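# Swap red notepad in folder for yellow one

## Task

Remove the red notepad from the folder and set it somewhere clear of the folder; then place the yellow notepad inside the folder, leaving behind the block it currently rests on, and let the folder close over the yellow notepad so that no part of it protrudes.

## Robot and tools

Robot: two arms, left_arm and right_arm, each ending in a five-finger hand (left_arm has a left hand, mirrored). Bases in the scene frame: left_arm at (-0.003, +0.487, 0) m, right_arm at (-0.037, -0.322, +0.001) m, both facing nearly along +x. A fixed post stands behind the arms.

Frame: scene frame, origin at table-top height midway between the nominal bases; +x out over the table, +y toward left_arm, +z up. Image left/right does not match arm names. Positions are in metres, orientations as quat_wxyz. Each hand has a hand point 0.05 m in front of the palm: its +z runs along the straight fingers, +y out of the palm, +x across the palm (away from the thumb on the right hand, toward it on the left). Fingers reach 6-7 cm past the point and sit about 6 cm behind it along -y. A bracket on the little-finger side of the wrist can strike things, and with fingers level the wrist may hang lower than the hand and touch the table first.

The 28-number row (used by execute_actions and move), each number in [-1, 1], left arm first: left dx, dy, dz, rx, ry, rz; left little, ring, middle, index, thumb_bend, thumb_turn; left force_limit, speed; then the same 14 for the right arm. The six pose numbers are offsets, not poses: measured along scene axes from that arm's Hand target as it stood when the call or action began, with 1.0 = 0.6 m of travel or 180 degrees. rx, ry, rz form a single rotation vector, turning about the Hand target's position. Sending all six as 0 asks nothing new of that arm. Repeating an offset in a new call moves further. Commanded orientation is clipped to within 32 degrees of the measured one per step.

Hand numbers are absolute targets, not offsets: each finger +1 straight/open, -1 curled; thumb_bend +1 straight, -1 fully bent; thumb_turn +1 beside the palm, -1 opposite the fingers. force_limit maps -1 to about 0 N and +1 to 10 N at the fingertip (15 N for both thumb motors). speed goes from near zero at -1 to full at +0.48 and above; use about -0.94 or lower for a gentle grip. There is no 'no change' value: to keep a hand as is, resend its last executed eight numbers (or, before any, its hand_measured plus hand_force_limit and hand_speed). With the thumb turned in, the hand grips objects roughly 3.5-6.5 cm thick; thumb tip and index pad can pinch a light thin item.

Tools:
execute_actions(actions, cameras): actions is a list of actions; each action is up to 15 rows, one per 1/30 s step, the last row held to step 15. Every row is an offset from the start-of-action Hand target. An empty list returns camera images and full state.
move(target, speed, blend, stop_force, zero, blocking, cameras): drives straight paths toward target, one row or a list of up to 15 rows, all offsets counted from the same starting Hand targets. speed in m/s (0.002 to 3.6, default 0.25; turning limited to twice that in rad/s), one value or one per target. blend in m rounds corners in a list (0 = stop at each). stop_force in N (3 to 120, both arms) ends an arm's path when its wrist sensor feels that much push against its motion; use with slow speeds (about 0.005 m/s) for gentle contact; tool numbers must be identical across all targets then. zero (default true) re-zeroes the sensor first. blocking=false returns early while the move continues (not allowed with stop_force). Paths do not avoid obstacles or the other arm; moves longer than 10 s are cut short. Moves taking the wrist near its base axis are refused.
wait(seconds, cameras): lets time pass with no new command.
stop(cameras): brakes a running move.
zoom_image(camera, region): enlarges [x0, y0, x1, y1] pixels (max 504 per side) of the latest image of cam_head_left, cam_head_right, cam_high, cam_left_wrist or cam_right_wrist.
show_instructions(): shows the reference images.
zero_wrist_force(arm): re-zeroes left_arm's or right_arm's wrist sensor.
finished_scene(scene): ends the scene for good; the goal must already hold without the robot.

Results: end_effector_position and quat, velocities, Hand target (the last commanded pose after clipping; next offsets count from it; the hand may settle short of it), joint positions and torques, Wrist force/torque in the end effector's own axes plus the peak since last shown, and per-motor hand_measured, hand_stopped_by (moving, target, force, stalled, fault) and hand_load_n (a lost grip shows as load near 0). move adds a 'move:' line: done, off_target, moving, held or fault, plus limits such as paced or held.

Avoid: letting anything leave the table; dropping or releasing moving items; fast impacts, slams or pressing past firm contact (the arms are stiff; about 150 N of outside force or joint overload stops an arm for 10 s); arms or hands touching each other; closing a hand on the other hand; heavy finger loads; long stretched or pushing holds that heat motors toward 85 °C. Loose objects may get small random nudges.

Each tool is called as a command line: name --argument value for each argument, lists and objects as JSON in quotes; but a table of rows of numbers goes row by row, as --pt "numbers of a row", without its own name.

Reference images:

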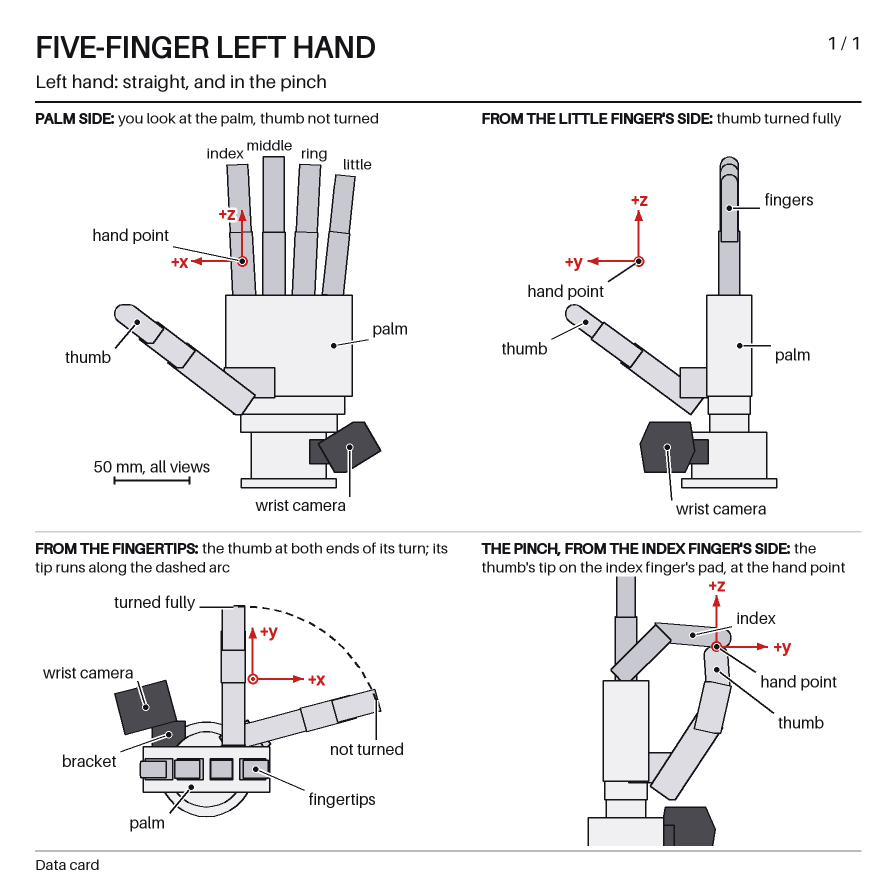

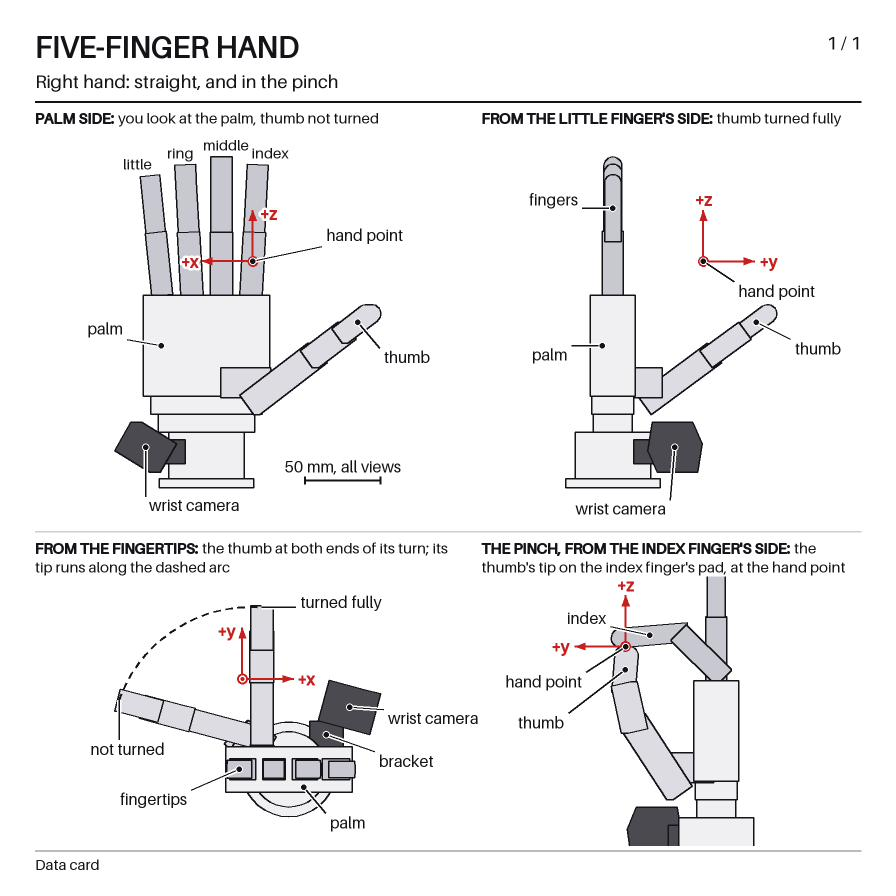

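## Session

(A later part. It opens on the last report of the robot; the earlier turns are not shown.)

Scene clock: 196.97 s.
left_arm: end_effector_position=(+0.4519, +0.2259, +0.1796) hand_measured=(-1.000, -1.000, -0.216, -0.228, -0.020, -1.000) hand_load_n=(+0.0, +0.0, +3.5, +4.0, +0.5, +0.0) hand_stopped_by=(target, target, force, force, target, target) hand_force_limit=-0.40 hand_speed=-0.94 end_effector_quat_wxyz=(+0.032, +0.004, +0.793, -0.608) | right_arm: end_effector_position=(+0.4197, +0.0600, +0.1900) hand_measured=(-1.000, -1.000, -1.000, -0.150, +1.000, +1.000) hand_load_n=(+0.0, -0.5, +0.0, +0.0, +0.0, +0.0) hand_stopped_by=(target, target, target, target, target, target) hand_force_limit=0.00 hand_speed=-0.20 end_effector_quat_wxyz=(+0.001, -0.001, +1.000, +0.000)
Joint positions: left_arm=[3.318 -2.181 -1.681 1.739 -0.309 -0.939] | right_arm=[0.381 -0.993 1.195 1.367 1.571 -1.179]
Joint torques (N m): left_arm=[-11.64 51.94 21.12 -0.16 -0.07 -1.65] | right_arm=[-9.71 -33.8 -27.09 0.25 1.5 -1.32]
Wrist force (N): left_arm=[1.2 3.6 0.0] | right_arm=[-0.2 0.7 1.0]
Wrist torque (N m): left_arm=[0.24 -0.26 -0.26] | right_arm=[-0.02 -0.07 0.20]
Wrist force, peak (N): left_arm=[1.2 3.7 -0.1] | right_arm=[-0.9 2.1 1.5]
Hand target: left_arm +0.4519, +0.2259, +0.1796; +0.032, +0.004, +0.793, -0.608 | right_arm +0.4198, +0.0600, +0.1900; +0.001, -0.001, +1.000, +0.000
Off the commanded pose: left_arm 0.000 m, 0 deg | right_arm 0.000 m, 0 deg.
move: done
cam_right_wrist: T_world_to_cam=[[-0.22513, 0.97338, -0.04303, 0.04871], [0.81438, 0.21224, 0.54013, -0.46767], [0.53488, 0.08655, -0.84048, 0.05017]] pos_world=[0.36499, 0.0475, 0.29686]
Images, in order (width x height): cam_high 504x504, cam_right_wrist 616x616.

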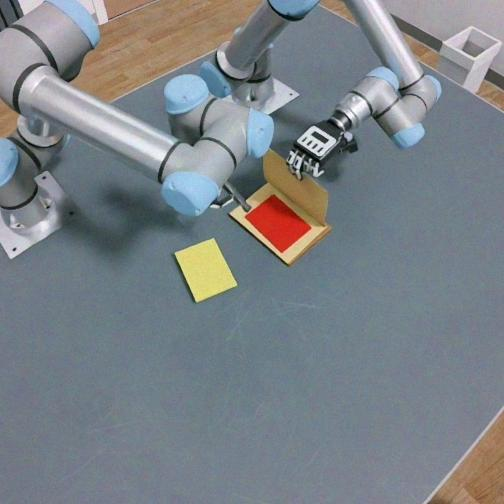

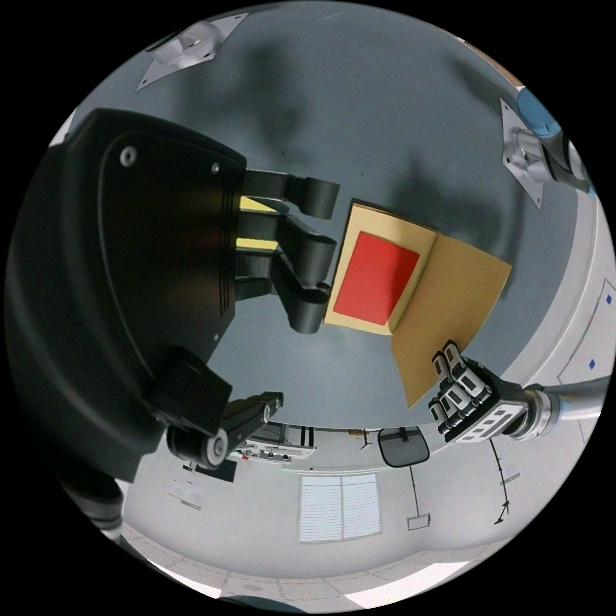

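execute_actions --actions '[]'

Scene clock: 201.57 s.
left_arm: end_effector_position=(+0.4519, +0.2259, +0.1796) hand_measured=(-1.000, -1.000, -0.216, -0.228, -0.020, -1.000) hand_load_n=(+0.0, +0.5, +3.5, +4.0, +0.5, +0.0) hand_stopped_by=(target, target, force, force, target, target) hand_force_limit=-0.40 hand_speed=-0.94 end_effector_quat_wxyz=(+0.032, +0.004, +0.793, -0.608) | right_arm: end_effector_position=(+0.4198, +0.0600, +0.1900) hand_measured=(-1.000, -1.000, -1.000, -0.150, +1.000, +1.000) hand_load_n=(+0.0, +0.0, +0.0, +0.0, -0.5, +0.0) hand_stopped_by=(target, target, target, target, target, target) hand_force_limit=0.00 hand_speed=-0.20 end_effector_quat_wxyz=(+0.001, -0.001, +1.000, +0.000)
Joint positions: left_arm=[3.318 -2.181 -1.681 1.739 -0.309 -0.939] | right_arm=[0.381 -0.993 1.195 1.367 1.571 -1.179]
Joint velocities: within noise
Joint torques (N m): left_arm=[-11.74 50.74 20.27 -0.13 -0.16 -1.65] | right_arm=[-13.4 -33.44 -27.99 0.4 -1.91 1.36]
Motor temperatures (°C): left_arm=[35 30 42 41 43 31] | right_arm=[38 37 36 36 41 48]
Wrist force (N): left_arm=[1.0 3.4 0.0] | right_arm=[-0.1 0.8 1.0]
Wrist torque (N m): left_arm=[0.20 -0.23 -0.27] | right_arm=[-0.01 -0.08 0.20]
Wrist force, peak (N): left_arm=[1.3 3.7 0.1] | right_arm=[-0.4 1.0 1.1]
Hand target: left_arm +0.4519, +0.2259, +0.1796; +0.032, +0.004, +0.793, -0.608 | right_arm +0.4198, +0.0600, +0.1900; +0.001, -0.001, +1.000, +0.000
Off the commanded pose: left_arm 0.000 m, 0 deg | right_arm 0.000 m, 0 deg.
camera_calibration:
cam_left_wrist: T_world_to_cam=[[-0.32742, -0.21016, 0.92121, 0.02267], [-0.82354, 0.54143, -0.16919, 0.2772], [-0.46322, -0.81405, -0.35035, 0.57315]] pos_world=[0.5012, 0.32125, 0.22682]
cam_right_wrist: T_world_to_cam=[[-0.22504, 0.97341, -0.04286, 0.04855], [0.81438, 0.21206, 0.5402, -0.46778], [0.53492, 0.08666, -0.84045, 0.05008]] pos_world=[0.36509, 0.0476, 0.29686]

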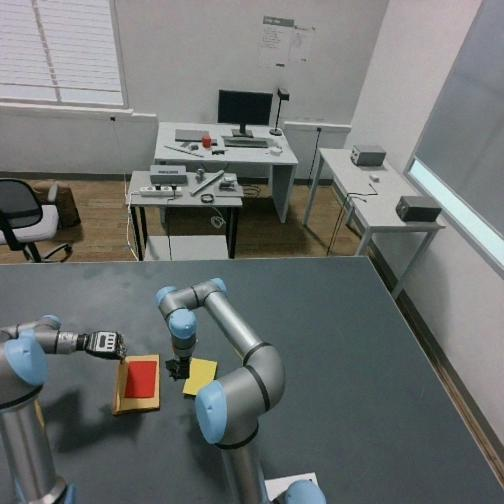

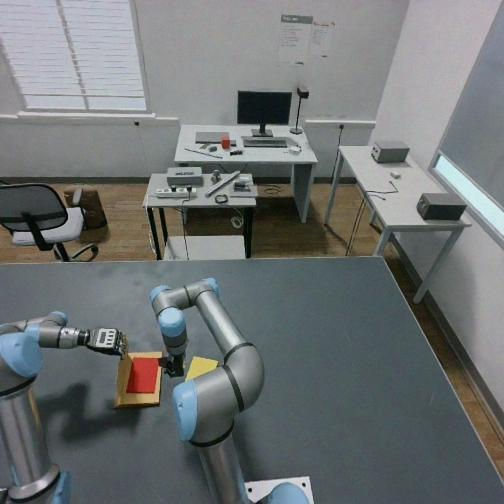

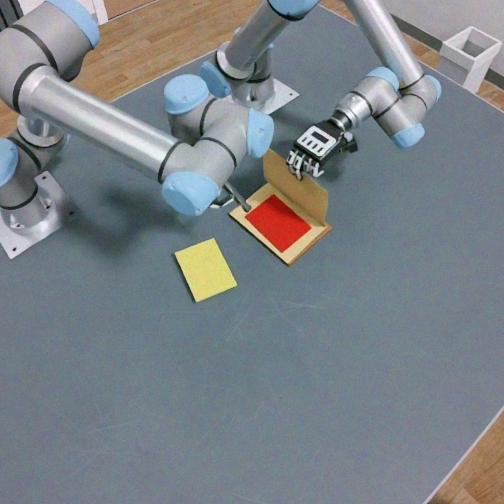

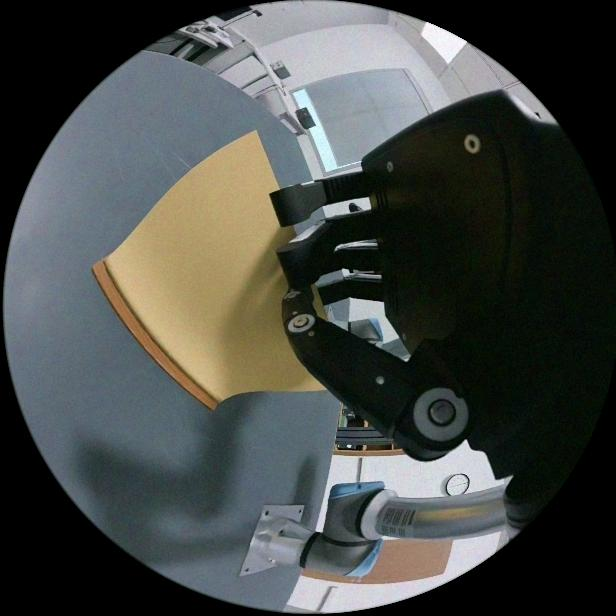

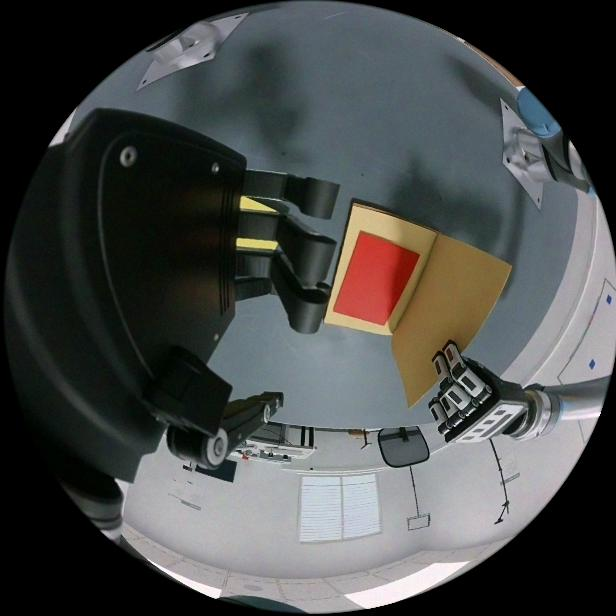

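zoom_image --camera "cam_right_wrist" --region '[300, 180, 520, 400]'

zoom_image --camera "cam_high" --region '[160, 130, 350, 320]'

Scaled by 2.291 from the camera's image (finer frame: 880x880).

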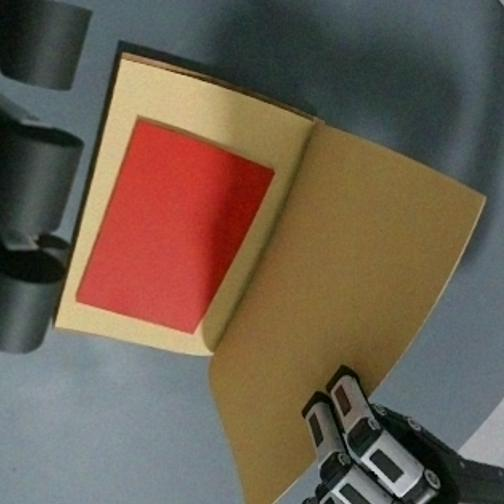

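Scaled by 2.653 from the camera's image (finer frame: 720x720).

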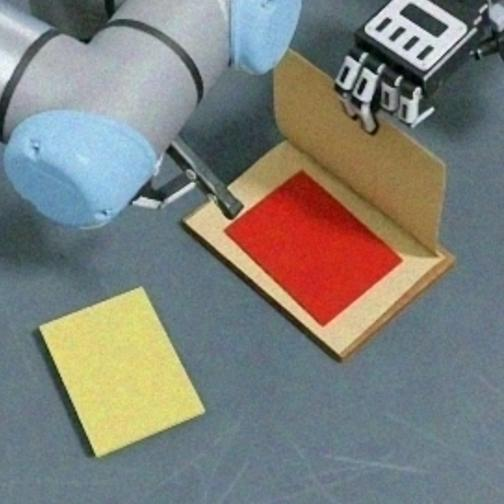

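move --target '[0,0,0,0,0,0,-1,-1,-0.38,-0.35,-0.02,-1,-0.4,-0.94, 0.0587,0.1967,-0.1667,0,0,0,-1,-1,-1,0.2,1,1,0,-0.2]' --speed 0.12 --cameras '["cam_high","cam_right_wrist","cam_head_left"]'

Scene clock: 207.60 s.
left_arm: end_effector_position=(+0.4519, +0.2259, +0.1796) hand_measured=(-1.000, -1.000, -0.216, -0.228, -0.020, -1.000) hand_load_n=(+0.0, +0.0, +3.5, +4.0, +0.5, +0.0) hand_stopped_by=(target, target, force, force, target, target) hand_force_limit=-0.40 hand_speed=-0.94 end_effector_quat_wxyz=(+0.032, +0.004, +0.793, -0.608) | right_arm: end_effector_position=(+0.4549, +0.1781, +0.0900) hand_measured=(-1.000, -1.000, -1.000, +0.200, +1.000, +1.000) hand_load_n=(+0.0, +0.0, +0.0, +0.0, +0.0, +0.0) hand_stopped_by=(target, target, target, target, target, target) hand_force_limit=0.00 hand_speed=-0.20 end_effector_quat_wxyz=(+0.001, -0.001, +1.000, +0.000)
Joint positions: left_arm=[3.318 -2.181 -1.681 1.739 -0.309 -0.939] | right_arm=[0.537 -0.649 0.854 1.364 1.572 -1.022]
Joint torques (N m): left_arm=[-10.71 49.84 18.71 -0.22 -0.11 -1.59] | right_arm=[-12.85 -46.66 -23.14 0.43 1.98 -2.07]
Wrist force (N): left_arm=[1.1 3.4 0.0] | right_arm=[0.0 0.7 0.5]
Wrist torque (N m): left_arm=[0.21 -0.23 -0.26] | right_arm=[0.01 -0.09 0.14]
Wrist force, peak (N): left_arm=[1.3 3.8 0.0] | right_arm=[-0.4 1.6 1.5]
Hand target: left_arm +0.4519, +0.2259, +0.1796; +0.032, +0.004, +0.793, -0.608 | right_arm +0.4550, +0.1780, +0.0900; +0.001, -0.001, +1.000, +0.000
Off the commanded pose: left_arm 0.000 m, 0 deg | right_arm 0.000 m, 0 deg.
move: done
cam_right_wrist: T_world_to_cam=[[-0.22518, 0.97337, -0.04295, -0.06262], [0.81434, 0.21223, 0.54019, -0.46738], [0.53492, 0.08666, -0.84044, -0.06297]] pos_world=[0.40019, 0.1656, 0.19687]
Images, in order (width x height): cam_head_left 504x504, cam_high 504x504, cam_right_wrist 616x616.

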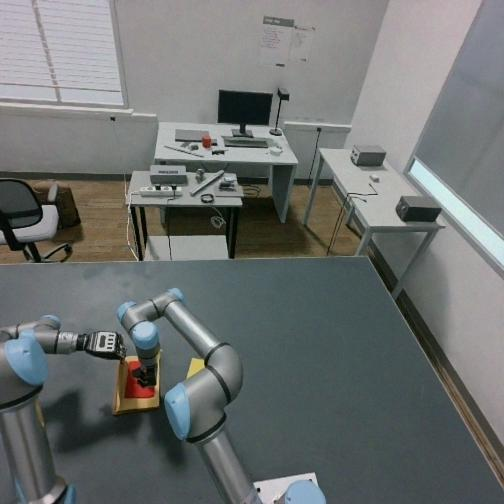

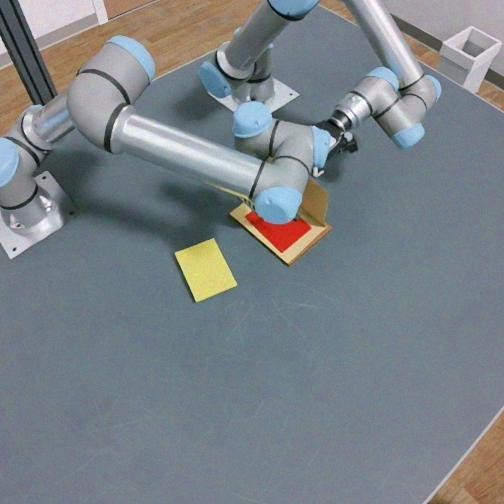

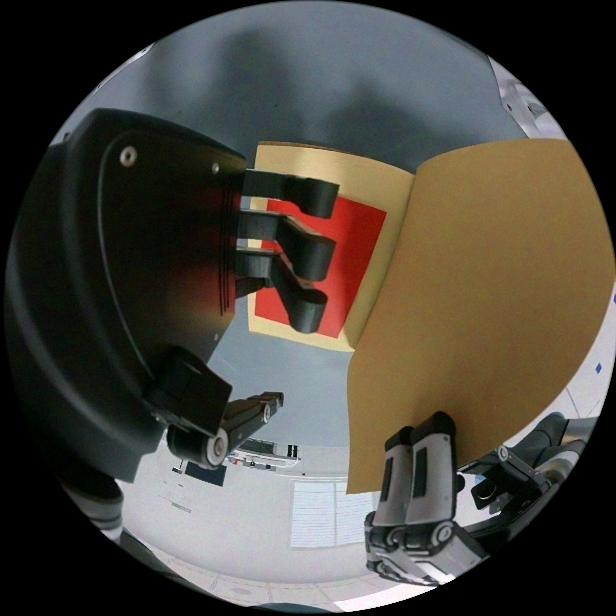

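move --pt "0 0 0 0 0 0 -1 -1 -0.38 -0.35 -0.02 -1 -0.4 -0.94 0 0 -0.0333 0 0 0 -1 -1 -1 0.2 1 1 0 -0.2" --pt "0 0 0 0 0 0 -1 -1 -0.38 -0.35 -0.02 -1 -0.4 -0.94 0 0 -0.07 0 0 0 -1 -1 -1 0.2 1 1 0 -0.2" --speed '[0.03, 0.006]' --stop_force 3 --cameras '["cam_right_wrist"]'

Scene clock: 212.40 s.
left_arm: end_effector_position=(+0.4519, +0.2259, +0.1796) hand_measured=(-1.000, -1.000, -0.216, -0.228, -0.020, -1.000) hand_load_n=(+0.5, +0.0, +3.5, +4.0, +0.5, +0.0) hand_stopped_by=(target, target, force, force, target, target) hand_force_limit=-0.40 hand_speed=-0.94 end_effector_quat_wxyz=(+0.032, +0.004, +0.793, -0.608) | right_arm: end_effector_position=(+0.4550, +0.1780, +0.0560) hand_measured=(-1.000, -1.000, -1.000, +0.200, +1.000, +1.000) hand_load_n=(+0.0, +0.0, +0.0, -3.5, +0.0, +0.0) hand_stopped_by=(target, target, target, target, target, target) hand_force_limit=0.00 hand_speed=-0.20 end_effector_quat_wxyz=(+0.001, -0.001, +1.000, +0.000)
Joint positions: left_arm=[3.318 -2.181 -1.681 1.739 -0.309 -0.939] | right_arm=[0.537 -0.624 0.896 1.297 1.572 -1.022]
Joint torques (N m): left_arm=[-10.41 49 16.74 -0.55 0.21 -1.45] | right_arm=[-12.52 -58.9 -25.6 4.14 -1.85 -1.94]
Wrist force (N): left_arm=[1.5 4.7 0.2] | right_arm=[-0.4 2.3 -2.3]
Wrist torque (N m): left_arm=[0.27 -0.28 -0.26] | right_arm=[0.17 -0.06 0.17]
Wrist force, peak (N): left_arm=[1.3 4.9 0.2] | right_arm=[-1.1 2.6 -2.6]
Hand target: left_arm +0.4519, +0.2259, +0.1796; +0.032, +0.004, +0.793, -0.608 | right_arm +0.4550, +0.1780, +0.0560; +0.001, -0.001, +1.000, +0.000 (not the last commanded pose)
Off the commanded pose: left_arm 0.000 m, 0 deg | right_arm 0.008 m, 0 deg.
move: contact (right_arm); path passed 1 of 2 targets
cam_right_wrist: T_world_to_cam=[[-0.22504, 0.97341, -0.04286, -0.06413], [0.81438, 0.21206, 0.5402, -0.44909], [0.53492, 0.08666, -0.84045, -0.0916]] pos_world=[0.40029, 0.1656, 0.16287]

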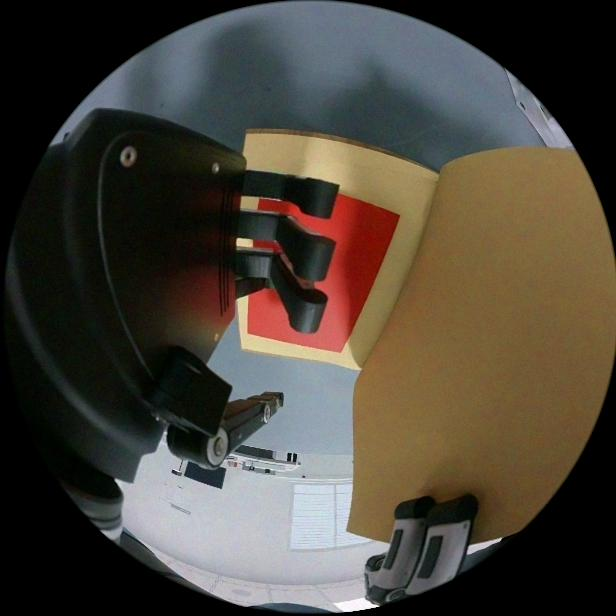

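move --target '[0,0,0,0,0,0,-1,-1,-0.38,-0.35,-0.02,-1,-0.4,-0.94, 0.0011,-0.0167,-0.0008,0,0,0,-1,-1,-1,0.2,1,1,0,-0.2]' --speed 0.02 --cameras '["cam_right_wrist"]'

Scene clock: 214.13 s.
left_arm: end_effector_position=(+0.4519, +0.2259, +0.1796) hand_measured=(-1.000, -1.000, -0.216, -0.228, -0.020, -1.000) hand_load_n=(+0.5, +0.0, +3.5, +4.0, +1.0, +0.0) hand_stopped_by=(target, target, force, force, target, target) hand_force_limit=-0.40 hand_speed=-0.94 end_effector_quat_wxyz=(+0.032, +0.004, +0.793, -0.608) | right_arm: end_effector_position=(+0.4558, +0.1679, +0.0555) hand_measured=(-1.000, -1.000, -1.000, +0.200, +1.000, +1.000) hand_load_n=(+0.0, +0.0, +0.0, -4.0, +0.0, +0.0) hand_stopped_by=(target, target, target, target, target, target) hand_force_limit=0.00 hand_speed=-0.20 end_effector_quat_wxyz=(+0.001, -0.001, +1.000, +0.000)
Joint positions: left_arm=[3.318 -2.181 -1.681 1.739 -0.309 -0.939] | right_arm=[0.522 -0.643 0.933 1.279 1.572 -1.037]
Joint torques (N m): left_arm=[-9.88 48.41 16.44 -0.98 0.79 -1.49] | right_arm=[9.83 -42.82 -25.81 4.2 -1.72 1.66]
Wrist force (N): left_arm=[1.1 4.7 0.3] | right_arm=[0.5 2.5 -2.6]
Wrist torque (N m): left_arm=[0.27 -0.23 -0.28] | right_arm=[0.15 -0.06 0.27]
Wrist force, peak (N): left_arm=[1.3 4.9 0.3] | right_arm=[-0.4 3.6 -2.9]
Hand target: left_arm +0.4519, +0.2259, +0.1796; +0.032, +0.004, +0.793, -0.608 | right_arm +0.4557, +0.1680, +0.0555; +0.001, -0.001, +1.000, +0.000
Off the commanded pose: left_arm 0.000 m, 0 deg | right_arm 0.000 m, 0 deg.
move: done
cam_right_wrist: T_world_to_cam=[[-0.22502, 0.97341, -0.04291, -0.05404], [0.81426, 0.21205, 0.54038, -0.44734], [0.53511, 0.08666, -0.84033, -0.09157]] pos_world=[0.40109, 0.1554, 0.16247]

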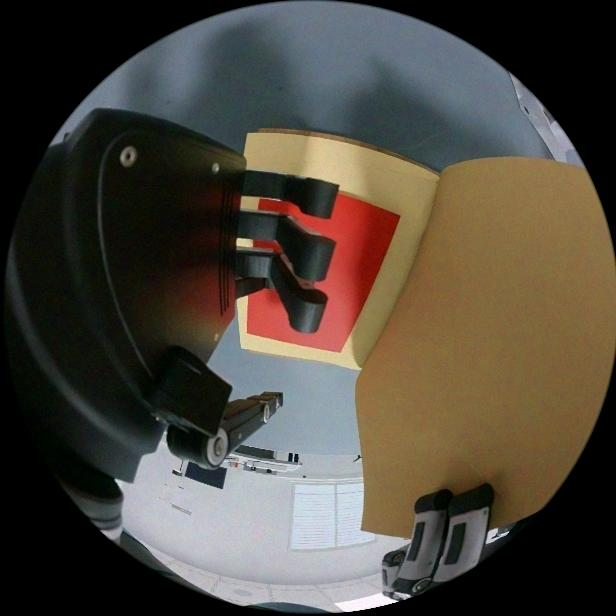

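move --target '[0,0,0,0,0,0,-1,-1,-0.38,-0.35,-0.02,-1,-0.4,-0.94, -0.0011,0.0167,0,0,0,0,-1,-1,-1,0.2,1,1,0,-0.2]' --speed 0.02 --cameras '["cam_right_wrist"]'

Scene clock: 216.07 s.
left_arm: end_effector_position=(+0.4519, +0.2259, +0.1796) hand_measured=(-1.000, -1.000, -0.216, -0.228, -0.020, -1.000) hand_load_n=(+0.0, +0.0, +3.5, +4.5, +1.0, +0.0) hand_stopped_by=(target, target, force, force, target, target) hand_force_limit=-0.40 hand_speed=-0.94 end_effector_quat_wxyz=(+0.032, +0.004, +0.793, -0.608) | right_arm: end_effector_position=(+0.4549, +0.1782, +0.0555) hand_measured=(-1.000, -1.000, -1.000, +0.200, +1.000, +1.000) hand_load_n=(+0.0, +0.0, +0.0, -3.0, -0.5, +0.0) hand_stopped_by=(target, target, target, target, target, target) hand_force_limit=0.00 hand_speed=-0.20 end_effector_quat_wxyz=(+0.001, -0.001, +1.000, +0.000)
Joint positions: left_arm=[3.318 -2.181 -1.681 1.739 -0.309 -0.939] | right_arm=[0.537 -0.624 0.896 1.296 1.572 -1.022]
Joint torques (N m): left_arm=[-9.49 48.27 16.05 -1.35 1.43 -1.56] | right_arm=[-10.92 -58.92 -6.59 0.26 -1.27 -1.29]
Wrist force (N): left_arm=[1.3 4.8 0.1] | right_arm=[-1.8 -0.4 -3.5]
Wrist torque (N m): left_arm=[0.27 -0.25 -0.28] | right_arm=[0.06 0.03 0.00]
Wrist force, peak (N): left_arm=[1.4 5.1 0.2] | right_arm=[-1.8 -0.4 -3.5]
Hand target: left_arm +0.4519, +0.2259, +0.1796; +0.032, +0.004, +0.793, -0.608 | right_arm +0.4550, +0.1780, +0.0555; +0.001, -0.001, +1.000, +0.000
Off the commanded pose: left_arm 0.000 m, 0 deg | right_arm 0.000 m, 0 deg.
move: done
cam_right_wrist: T_world_to_cam=[[-0.22506, 0.9734, -0.04296, -0.06424], [0.81445, 0.21215, 0.54006, -0.44878], [0.53481, 0.08656, -0.84053, -0.0919]] pos_world=[0.40019, 0.1657, 0.16237]

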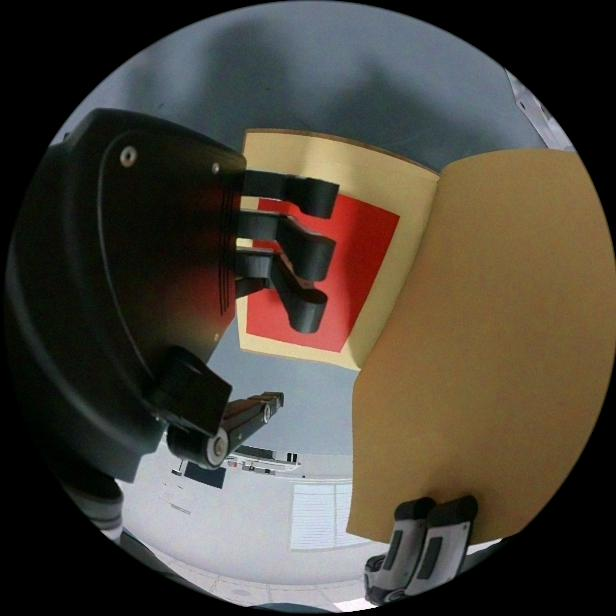

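move --pt "0 0 0 0 0 0 -1 -1 -0.38 -0.35 -0.02 -1 -0.4 -0.94 0 0 0.1 0 0 0 -1 -1 -1 0.2 1 1 0 -0.2" --pt "0 0 0 0 0 0 -1 -1 -0.38 -0.35 -0.02 -1 -0.4 -0.94 -0.09 -0.14 0.1 0 0 0 -1 -1 -1 0.2 1 1 0 -0.2" --speed '[0.05,0.15]' --blend '[0.01,0]' --cameras '["cam_right_wrist"]'

zoom_image --camera "cam_right_wrist" --region '[320, 160, 460, 300]'

zoom_image --camera "cam_right_wrist" --region '[320, 260, 460, 400]'

Scene clock: 219.97 s.
left_arm: end_effector_position=(+0.4519, +0.2259, +0.1796) hand_measured=(-1.000, -1.000, -0.216, -0.228, -0.020, -1.000) hand_load_n=(+0.0, +0.0, +3.5, +3.5, +1.0, +0.0) hand_stopped_by=(target, target, force, force, target, target) hand_force_limit=-0.40 hand_speed=-0.94 end_effector_quat_wxyz=(+0.032, +0.004, +0.793, -0.608) | right_arm: end_effector_position=(+0.4011, +0.0940, +0.1155) hand_measured=(-1.000, -1.000, -1.000, +0.200, +1.000, +1.000) hand_load_n=(+0.0, +0.0, +0.0, +0.0, +0.0, +0.0) hand_stopped_by=(target, target, target, target, target, target) hand_force_limit=0.00 hand_speed=-0.20 end_effector_quat_wxyz=(+0.001, -0.001, +1.000, +0.000)
Joint positions: left_arm=[3.318 -2.181 -1.681 1.739 -0.309 -0.939] | right_arm=[0.455 -0.925 1.28 1.213 1.571 -1.104]
Joint torques (N m): left_arm=[-9.21 47.25 15.01 -2.12 2.29 -1.68] | right_arm=[10.1 -51.79 -9.24 2.67 -0.89 2.12]
Wrist force (N): left_arm=[1.1 3.4 -0.1] | right_arm=[-0.2 0.5 1.0]
Wrist torque (N m): left_arm=[0.20 -0.23 -0.27] | right_arm=[-0.05 -0.07 0.09]
Wrist force, peak (N): left_arm=[1.5 5.1 0.1] | right_arm=[-1.8 -0.1 -3.5]
Hand target: left_arm +0.4519, +0.2259, +0.1796; +0.032, +0.004, +0.793, -0.608 | right_arm +0.4010, +0.0940, +0.1155; +0.001, -0.001, +1.000, +0.000
Off the commanded pose: left_arm 0.000 m, 0 deg | right_arm 0.000 m, 0 deg.
move: done
cam_right_wrist: T_world_to_cam=[[-0.22494, 0.97343, -0.0428, 0.00801], [0.81441, 0.21194, 0.5402, -0.41952], [0.53492, 0.08666, -0.84045, -0.00548]] pos_world=[0.34639, 0.0816, 0.22237]

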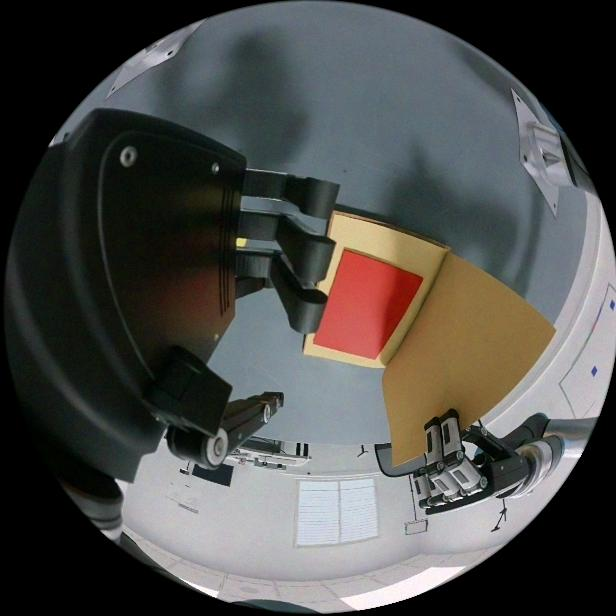

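Scaled by 3.600 from the camera's image (finer frame: 880x880).

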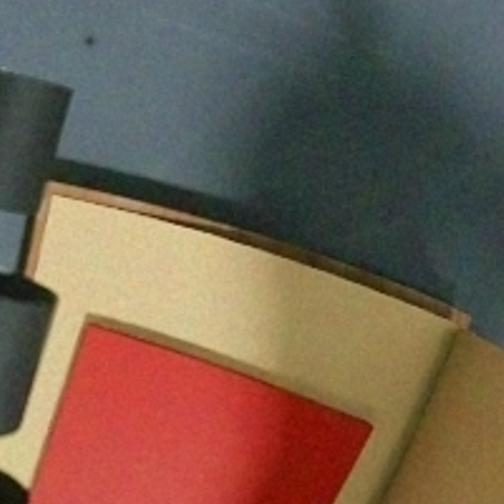

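Scaled by 3.600 from the camera's image (finer frame: 880x880).

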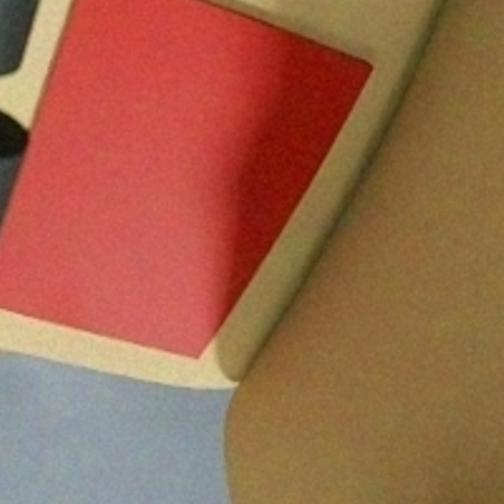

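move --target '[0,0,0,0,0,0,-1,-1,-0.38,-0.35,-0.02,-1,-0.4,-0.94, 0.015,-0.04,-0.1175,0,0,0,-1,-1,-1,-1,1,1,0,-0.2]' --speed 0.1 --cameras '["cam_right_wrist"]'

zoom_image --camera "cam_right_wrist" --region '[330, 160, 470, 300]'

zoom_image --camera "cam_right_wrist" --region '[330, 260, 470, 400]'

Scene clock: 223.53 s.
left_arm: end_effector_position=(+0.4519, +0.2259, +0.1796) hand_measured=(-1.000, -1.000, -0.216, -0.228, -0.020, -1.000) hand_load_n=(+0.0, +0.0, +3.5, +4.0, +1.0, +0.0) hand_stopped_by=(target, target, force, force, target, target) hand_force_limit=-0.40 hand_speed=-0.94 end_effector_quat_wxyz=(+0.032, +0.004, +0.793, -0.608) | right_arm: end_effector_position=(+0.4100, +0.0700, +0.0450) hand_measured=(-1.000, -1.000, -1.000, -1.000, +1.000, +1.000) hand_load_n=(+0.0, +0.0, +0.0, +0.5, +0.0, +0.0) hand_stopped_by=(target, target, target, target, target, target) hand_force_limit=0.00 hand_speed=-0.20 end_effector_quat_wxyz=(+0.001, -0.001, +1.000, +0.000)
Joint positions: left_arm=[3.318 -2.181 -1.681 1.739 -0.309 -0.939] | right_arm=[0.406 -0.872 1.387 1.054 1.571 -1.153]
Joint torques (N m): left_arm=[-9.77 46.02 13.31 -2.68 2.35 -1.67] | right_arm=[11.73 -49.68 -23.09 2.86 -2.14 2.5]
Wrist force (N): left_arm=[1.1 3.2 0.0] | right_arm=[0.0 0.4 0.8]
Wrist torque (N m): left_arm=[0.15 -0.23 -0.26] | right_arm=[-0.07 -0.10 0.21]
Wrist force, peak (N): left_arm=[1.2 3.4 0.1] | right_arm=[-0.4 0.0 1.8]
Hand target: left_arm +0.4519, +0.2259, +0.1796; +0.032, +0.004, +0.793, -0.608 | right_arm +0.4100, +0.0700, +0.0450; +0.001, -0.001, +1.000, +0.000
Off the commanded pose: left_arm 0.000 m, 0 deg | right_arm 0.000 m, 0 deg.
move: done
cam_right_wrist: T_world_to_cam=[[-0.22492, 0.97343, -0.04298, 0.03047], [0.81449, 0.21204, 0.54005, -0.38359], [0.53481, 0.08646, -0.84054, -0.06734]] pos_world=[0.35529, 0.0575, 0.15186]

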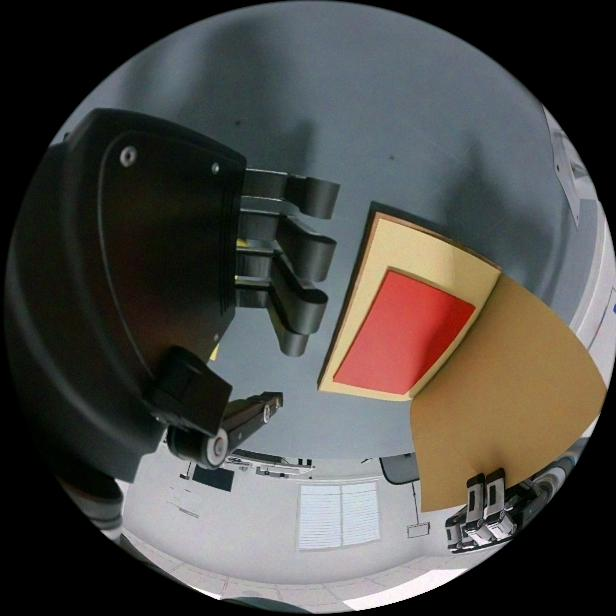

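Scaled by 3.600 from the camera's image (finer frame: 880x880).

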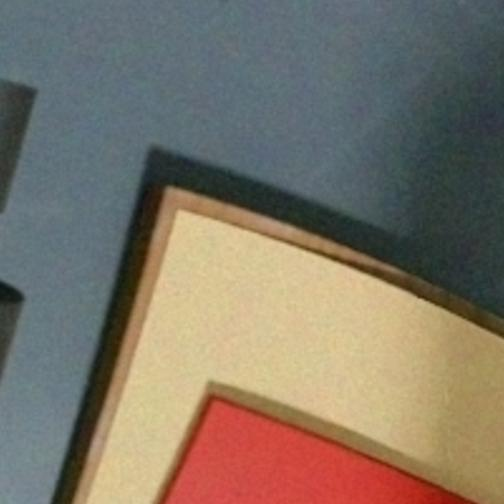

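Scaled by 3.600 from the camera's image (finer frame: 880x880).

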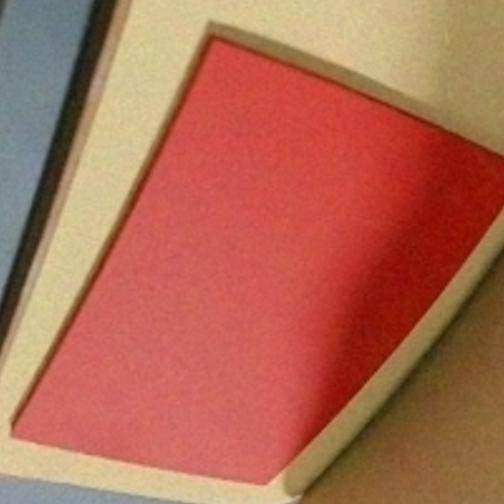

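move --pt "0 0 0 0 0 0 -1 -1 -0.38 -0.35 -0.02 -1 -0.4 -0.94 0 0 0.1 0 0 0 -1 -1 -1 0.2 1 1 0 -0.2" --pt "0 0 0 0 0 0 -1 -1 -0.38 -0.35 -0.02 -1 -0.4 -0.94 0.0867 0.18 0.0383 0 0 0 -1 -1 -1 0.2 1 1 0 -0.2" --speed '[0.1,0.12]' --blend '[0.03,0]'

move --target '[0,0,0,0,0,0,-1,-1,-0.38,-0.35,-0.02,-1,-0.4,-0.94, 0,0,-0.04,0,0,0,-1,-1,-1,0.2,1,1,0,-0.2]' --speed 0.006 --stop_force 3 --cameras '["cam_right_wrist"]'

move --target '[0,0,0,0,0,0,-1,-1,-0.38,-0.35,-0.02,-1,-0.4,-0.94, -0.0167,-0.0011,0,0,0,0,-1,-1,-1,0.2,1,1,0,-0.2]' --speed 0.02 --cameras '["cam_right_wrist"]'

Scene clock: 243.83 s.
left_arm: end_effector_position=(+0.4519, +0.2259, +0.1796) hand_measured=(-1.000, -1.000, -0.216, -0.228, -0.020, -1.000) hand_load_n=(+0.0, +0.0, +3.5, +4.0, +1.0, +0.0) hand_stopped_by=(target, target, force, force, target, target) hand_force_limit=-0.40 hand_speed=-0.94 end_effector_quat_wxyz=(+0.032, +0.004, +0.793, -0.608) | right_arm: end_effector_position=(+0.4619, +0.1781, +0.0680) hand_measured=(-1.000, -1.000, -1.000, +0.200, +1.000, +1.000) hand_load_n=(+0.0, +0.0, +0.0, +0.0, -0.5, +0.0) hand_stopped_by=(target, target, target, target, target, target) hand_force_limit=0.00 hand_speed=-0.20 end_effector_quat_wxyz=(+0.001, -0.001, +1.000, +0.000)
Joint positions: left_arm=[3.318 -2.181 -1.681 1.739 -0.309 -0.939] | right_arm=[0.531 -0.618 0.853 1.334 1.572 -1.028]
Joint torques (N m): left_arm=[-8.77 45.81 12.02 -3.56 2.34 -1.45] | right_arm=[-12.82 -45.87 -27.06 1.24 2.32 -2.04]
Wrist force (N): left_arm=[0.9 3.3 0.0] | right_arm=[0.1 0.7 0.8]
Wrist torque (N m): left_arm=[0.17 -0.21 -0.27] | right_arm=[-0.02 -0.12 0.16]
Wrist force, peak (N): left_arm=[1.2 3.5 0.2] | right_arm=[-0.7 1.7 1.3]
Hand target: left_arm +0.4519, +0.2259, +0.1796; +0.032, +0.004, +0.793, -0.608 | right_arm +0.4620, +0.1780, +0.0680; +0.001, -0.001, +1.000, +0.000
Off the commanded pose: left_arm 0.000 m, 0 deg | right_arm 0.000 m, 0 deg.
move: done

Scene clock: 246.87 s.
left_arm: end_effector_position=(+0.4519, +0.2259, +0.1796) hand_measured=(-1.000, -1.000, -0.216, -0.228, -0.020, -1.000) hand_load_n=(+0.0, +0.0, +3.5, +4.0, +0.5, +0.0) hand_stopped_by=(target, target, force, force, target, target) hand_force_limit=-0.40 hand_speed=-0.94 end_effector_quat_wxyz=(+0.032, +0.004, +0.793, -0.608) | right_arm: end_effector_position=(+0.4620, +0.1780, +0.0561) hand_measured=(-1.000, -1.000, -1.000, +0.200, +1.000, +1.000) hand_load_n=(+0.0, +0.0, +0.0, -3.5, +0.0, +0.0) hand_stopped_by=(target, target, target, target, target, target) hand_force_limit=0.00 hand_speed=-0.20 end_effector_quat_wxyz=(+0.001, -0.001, +1.000, +0.000)
Joint positions: left_arm=[3.318 -2.181 -1.681 1.739 -0.309 -0.939] | right_arm=[0.531 -0.609 0.867 1.311 1.572 -1.028]
Joint torques (N m): left_arm=[-8.28 45.4 10.65 -4.17 2.23 -1.63] | right_arm=[-12.7 -60.01 -26.78 4.21 1.82 -2.05]
Wrist force (N): left_arm=[1.3 4.7 0.3] | right_arm=[-0.4 2.1 -2.3]
Wrist torque (N m): left_arm=[0.27 -0.25 -0.28] | right_arm=[0.14 -0.06 0.18]
Wrist force, peak (N): left_arm=[1.2 4.9 0.0] | right_arm=[-1.2 2.4 -2.6]
Hand target: left_arm +0.4519, +0.2259, +0.1796; +0.032, +0.004, +0.793, -0.608 | right_arm +0.4620, +0.1780, +0.0561; +0.001, -0.001, +1.000, +0.000 (not the last commanded pose)
Off the commanded pose: left_arm 0.000 m, 0 deg | right_arm 0.012 m, 0 deg.
move: contact (right_arm)
cam_right_wrist: T_world_to_cam=[[-0.22504, 0.97341, -0.04286, -0.06255], [0.81438, 0.21206, 0.5402, -0.45484], [0.53492, 0.08666, -0.84045, -0.09526]] pos_world=[0.40729, 0.1656, 0.16296]

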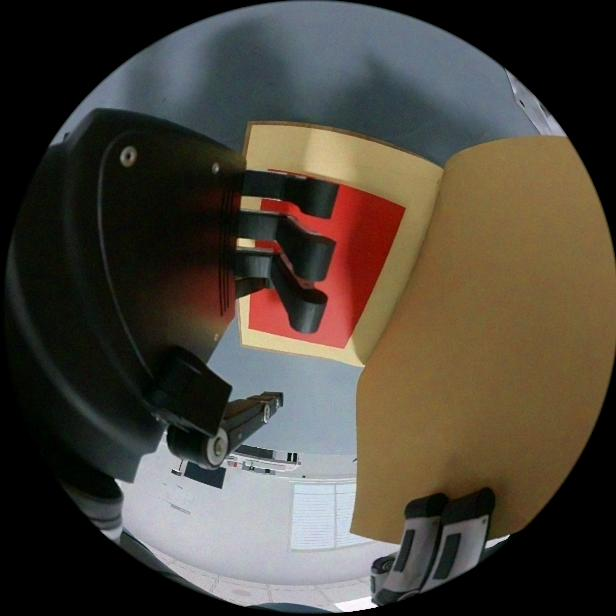

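Scene clock: 247.67 s.
left_arm: end_effector_position=(+0.4519, +0.2259, +0.1796) hand_measured=(-1.000, -1.000, -0.216, -0.228, -0.020, -1.000) hand_load_n=(+0.0, +0.0, +3.5, +4.0, +2.0, +0.0) hand_stopped_by=(target, target, force, force, target, target) hand_force_limit=-0.40 hand_speed=-0.94 end_effector_quat_wxyz=(+0.032, +0.004, +0.793, -0.608) | right_arm: end_effector_position=(+0.4519, +0.1775, +0.0561) hand_measured=(-1.000, -1.000, -1.000, +0.200, +1.000, +1.000) hand_load_n=(+0.0, +0.0, +0.0, -3.0, +0.0, +0.0) hand_stopped_by=(target, target, target, target, target, target) hand_force_limit=0.00 hand_speed=-0.20 end_effector_quat_wxyz=(+0.001, -0.001, +1.000, +0.000)
Joint positions: left_arm=[3.318 -2.181 -1.681 1.739 -0.309 -0.939] | right_arm=[0.539 -0.632 0.911 1.29 1.572 -1.02]
Joint torques (N m): left_arm=[-7.74 44.33 9.82 -4.41 2.31 -1.63] | right_arm=[-2.1 -41.49 -24.79 4.44 2.03 0.09]
Wrist force (N): left_arm=[2.0 4.7 0.5] | right_arm=[-1.3 0.6 -2.7]
Wrist torque (N m): left_arm=[0.24 -0.27 -0.30] | right_arm=[0.06 -0.03 0.01]
Wrist force, peak (N): left_arm=[2.1 5.0 0.3] | right_arm=[-2.7 1.4 -2.7]
Hand target: left_arm +0.4519, +0.2259, +0.1796; +0.032, +0.004, +0.793, -0.608 | right_arm +0.4520, +0.1774, +0.0561; +0.001, -0.001, +1.000, +0.000
Off the commanded pose: left_arm 0.000 m, 0 deg | right_arm 0.000 m, 0 deg.
move: done
cam_right_wrist: T_world_to_cam=[[-0.22507, 0.9734, -0.04283, -0.06423], [0.81425, 0.21205, 0.5404, -0.44647], [0.53511, 0.08676, -0.84032, -0.08991]] pos_world=[0.39719, 0.165, 0.16297]

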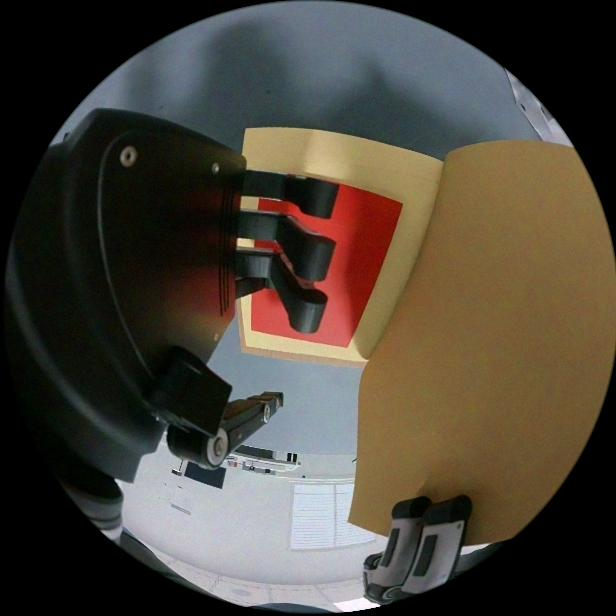

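zoom_image --camera "cam_right_wrist" --region '[230, 100, 470, 380]'

Scaled by 1.800 from the camera's image (finer frame: 880x880).

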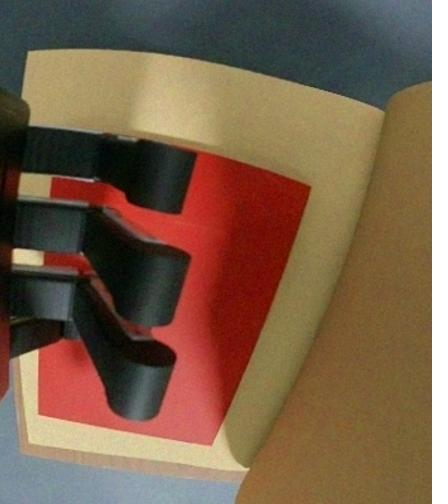

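move --target '[0,0,0,0,0,0,-1,-1,-0.38,-0.35,-0.02,-1,-0.4,-0.94, -0.05,-0.0033,0,0,0,0,-1,-1,-1,0.2,1,1,0,-0.2]' --speed 0.02 --cameras '["cam_right_wrist"]'

Scene clock: 254.70 s.
left_arm: end_effector_position=(+0.4519, +0.2259, +0.1796) hand_measured=(-1.000, -1.000, -0.216, -0.228, -0.020, -1.000) hand_load_n=(+0.0, +0.0, +3.5, +3.5, +2.5, +0.5) hand_stopped_by=(target, target, force, force, target, target) hand_force_limit=-0.40 hand_speed=-0.94 end_effector_quat_wxyz=(+0.032, +0.004, +0.793, -0.608) | right_arm: end_effector_position=(+0.4219, +0.1755, +0.0561) hand_measured=(-1.000, -1.000, -1.000, +0.200, +1.000, +1.000) hand_load_n=(+0.0, +0.0, +0.0, -4.0, +0.0, +0.0) hand_stopped_by=(target, target, target, target, target, target) hand_force_limit=0.00 hand_speed=-0.20 end_effector_quat_wxyz=(+0.001, -0.001, +1.000, +0.000)
Joint positions: left_arm=[3.318 -2.181 -1.681 1.739 -0.309 -0.939] | right_arm=[0.562 -0.696 1.031 1.233 1.572 -0.997]
Joint torques (N m): left_arm=[-6.92 44.52 8.79 -4.24 2.42 -1.64] | right_arm=[-3.95 -40.99 -24.32 4.21 2.26 -0.22]
Wrist force (N): left_arm=[3.0 4.7 0.2] | right_arm=[-2.3 1.4 -3.8]
Wrist torque (N m): left_arm=[0.24 -0.33 -0.27] | right_arm=[0.15 -0.02 0.00]
Wrist force, peak (N): left_arm=[3.1 5.1 0.0] | right_arm=[-3.7 1.9 -3.9]
Hand target: left_arm +0.4519, +0.2259, +0.1796; +0.032, +0.004, +0.793, -0.608 | right_arm +0.4220, +0.1754, +0.0561; +0.001, -0.001, +1.000, +0.000
Off the commanded pose: left_arm 0.000 m, 0 deg | right_arm 0.000 m, 0 deg.
move: done
cam_right_wrist: T_world_to_cam=[[-0.22507, 0.9734, -0.04283, -0.06904], [0.81425, 0.21205, 0.5404, -0.42162], [0.53511, 0.08676, -0.84032, -0.07368]] pos_world=[0.36719, 0.163, 0.16297]

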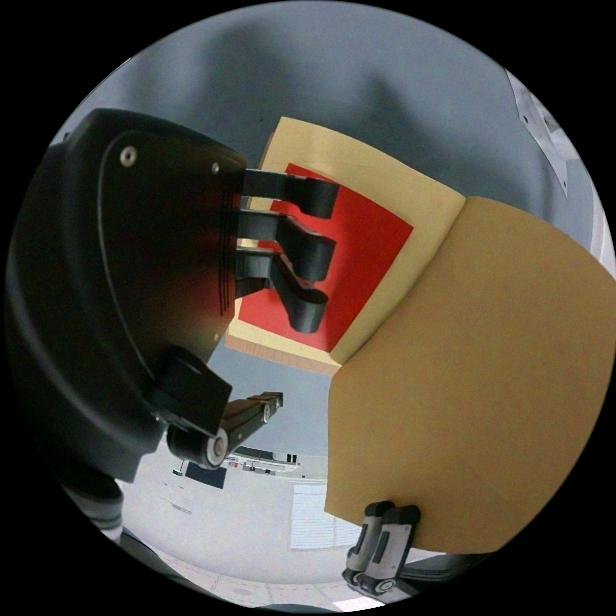

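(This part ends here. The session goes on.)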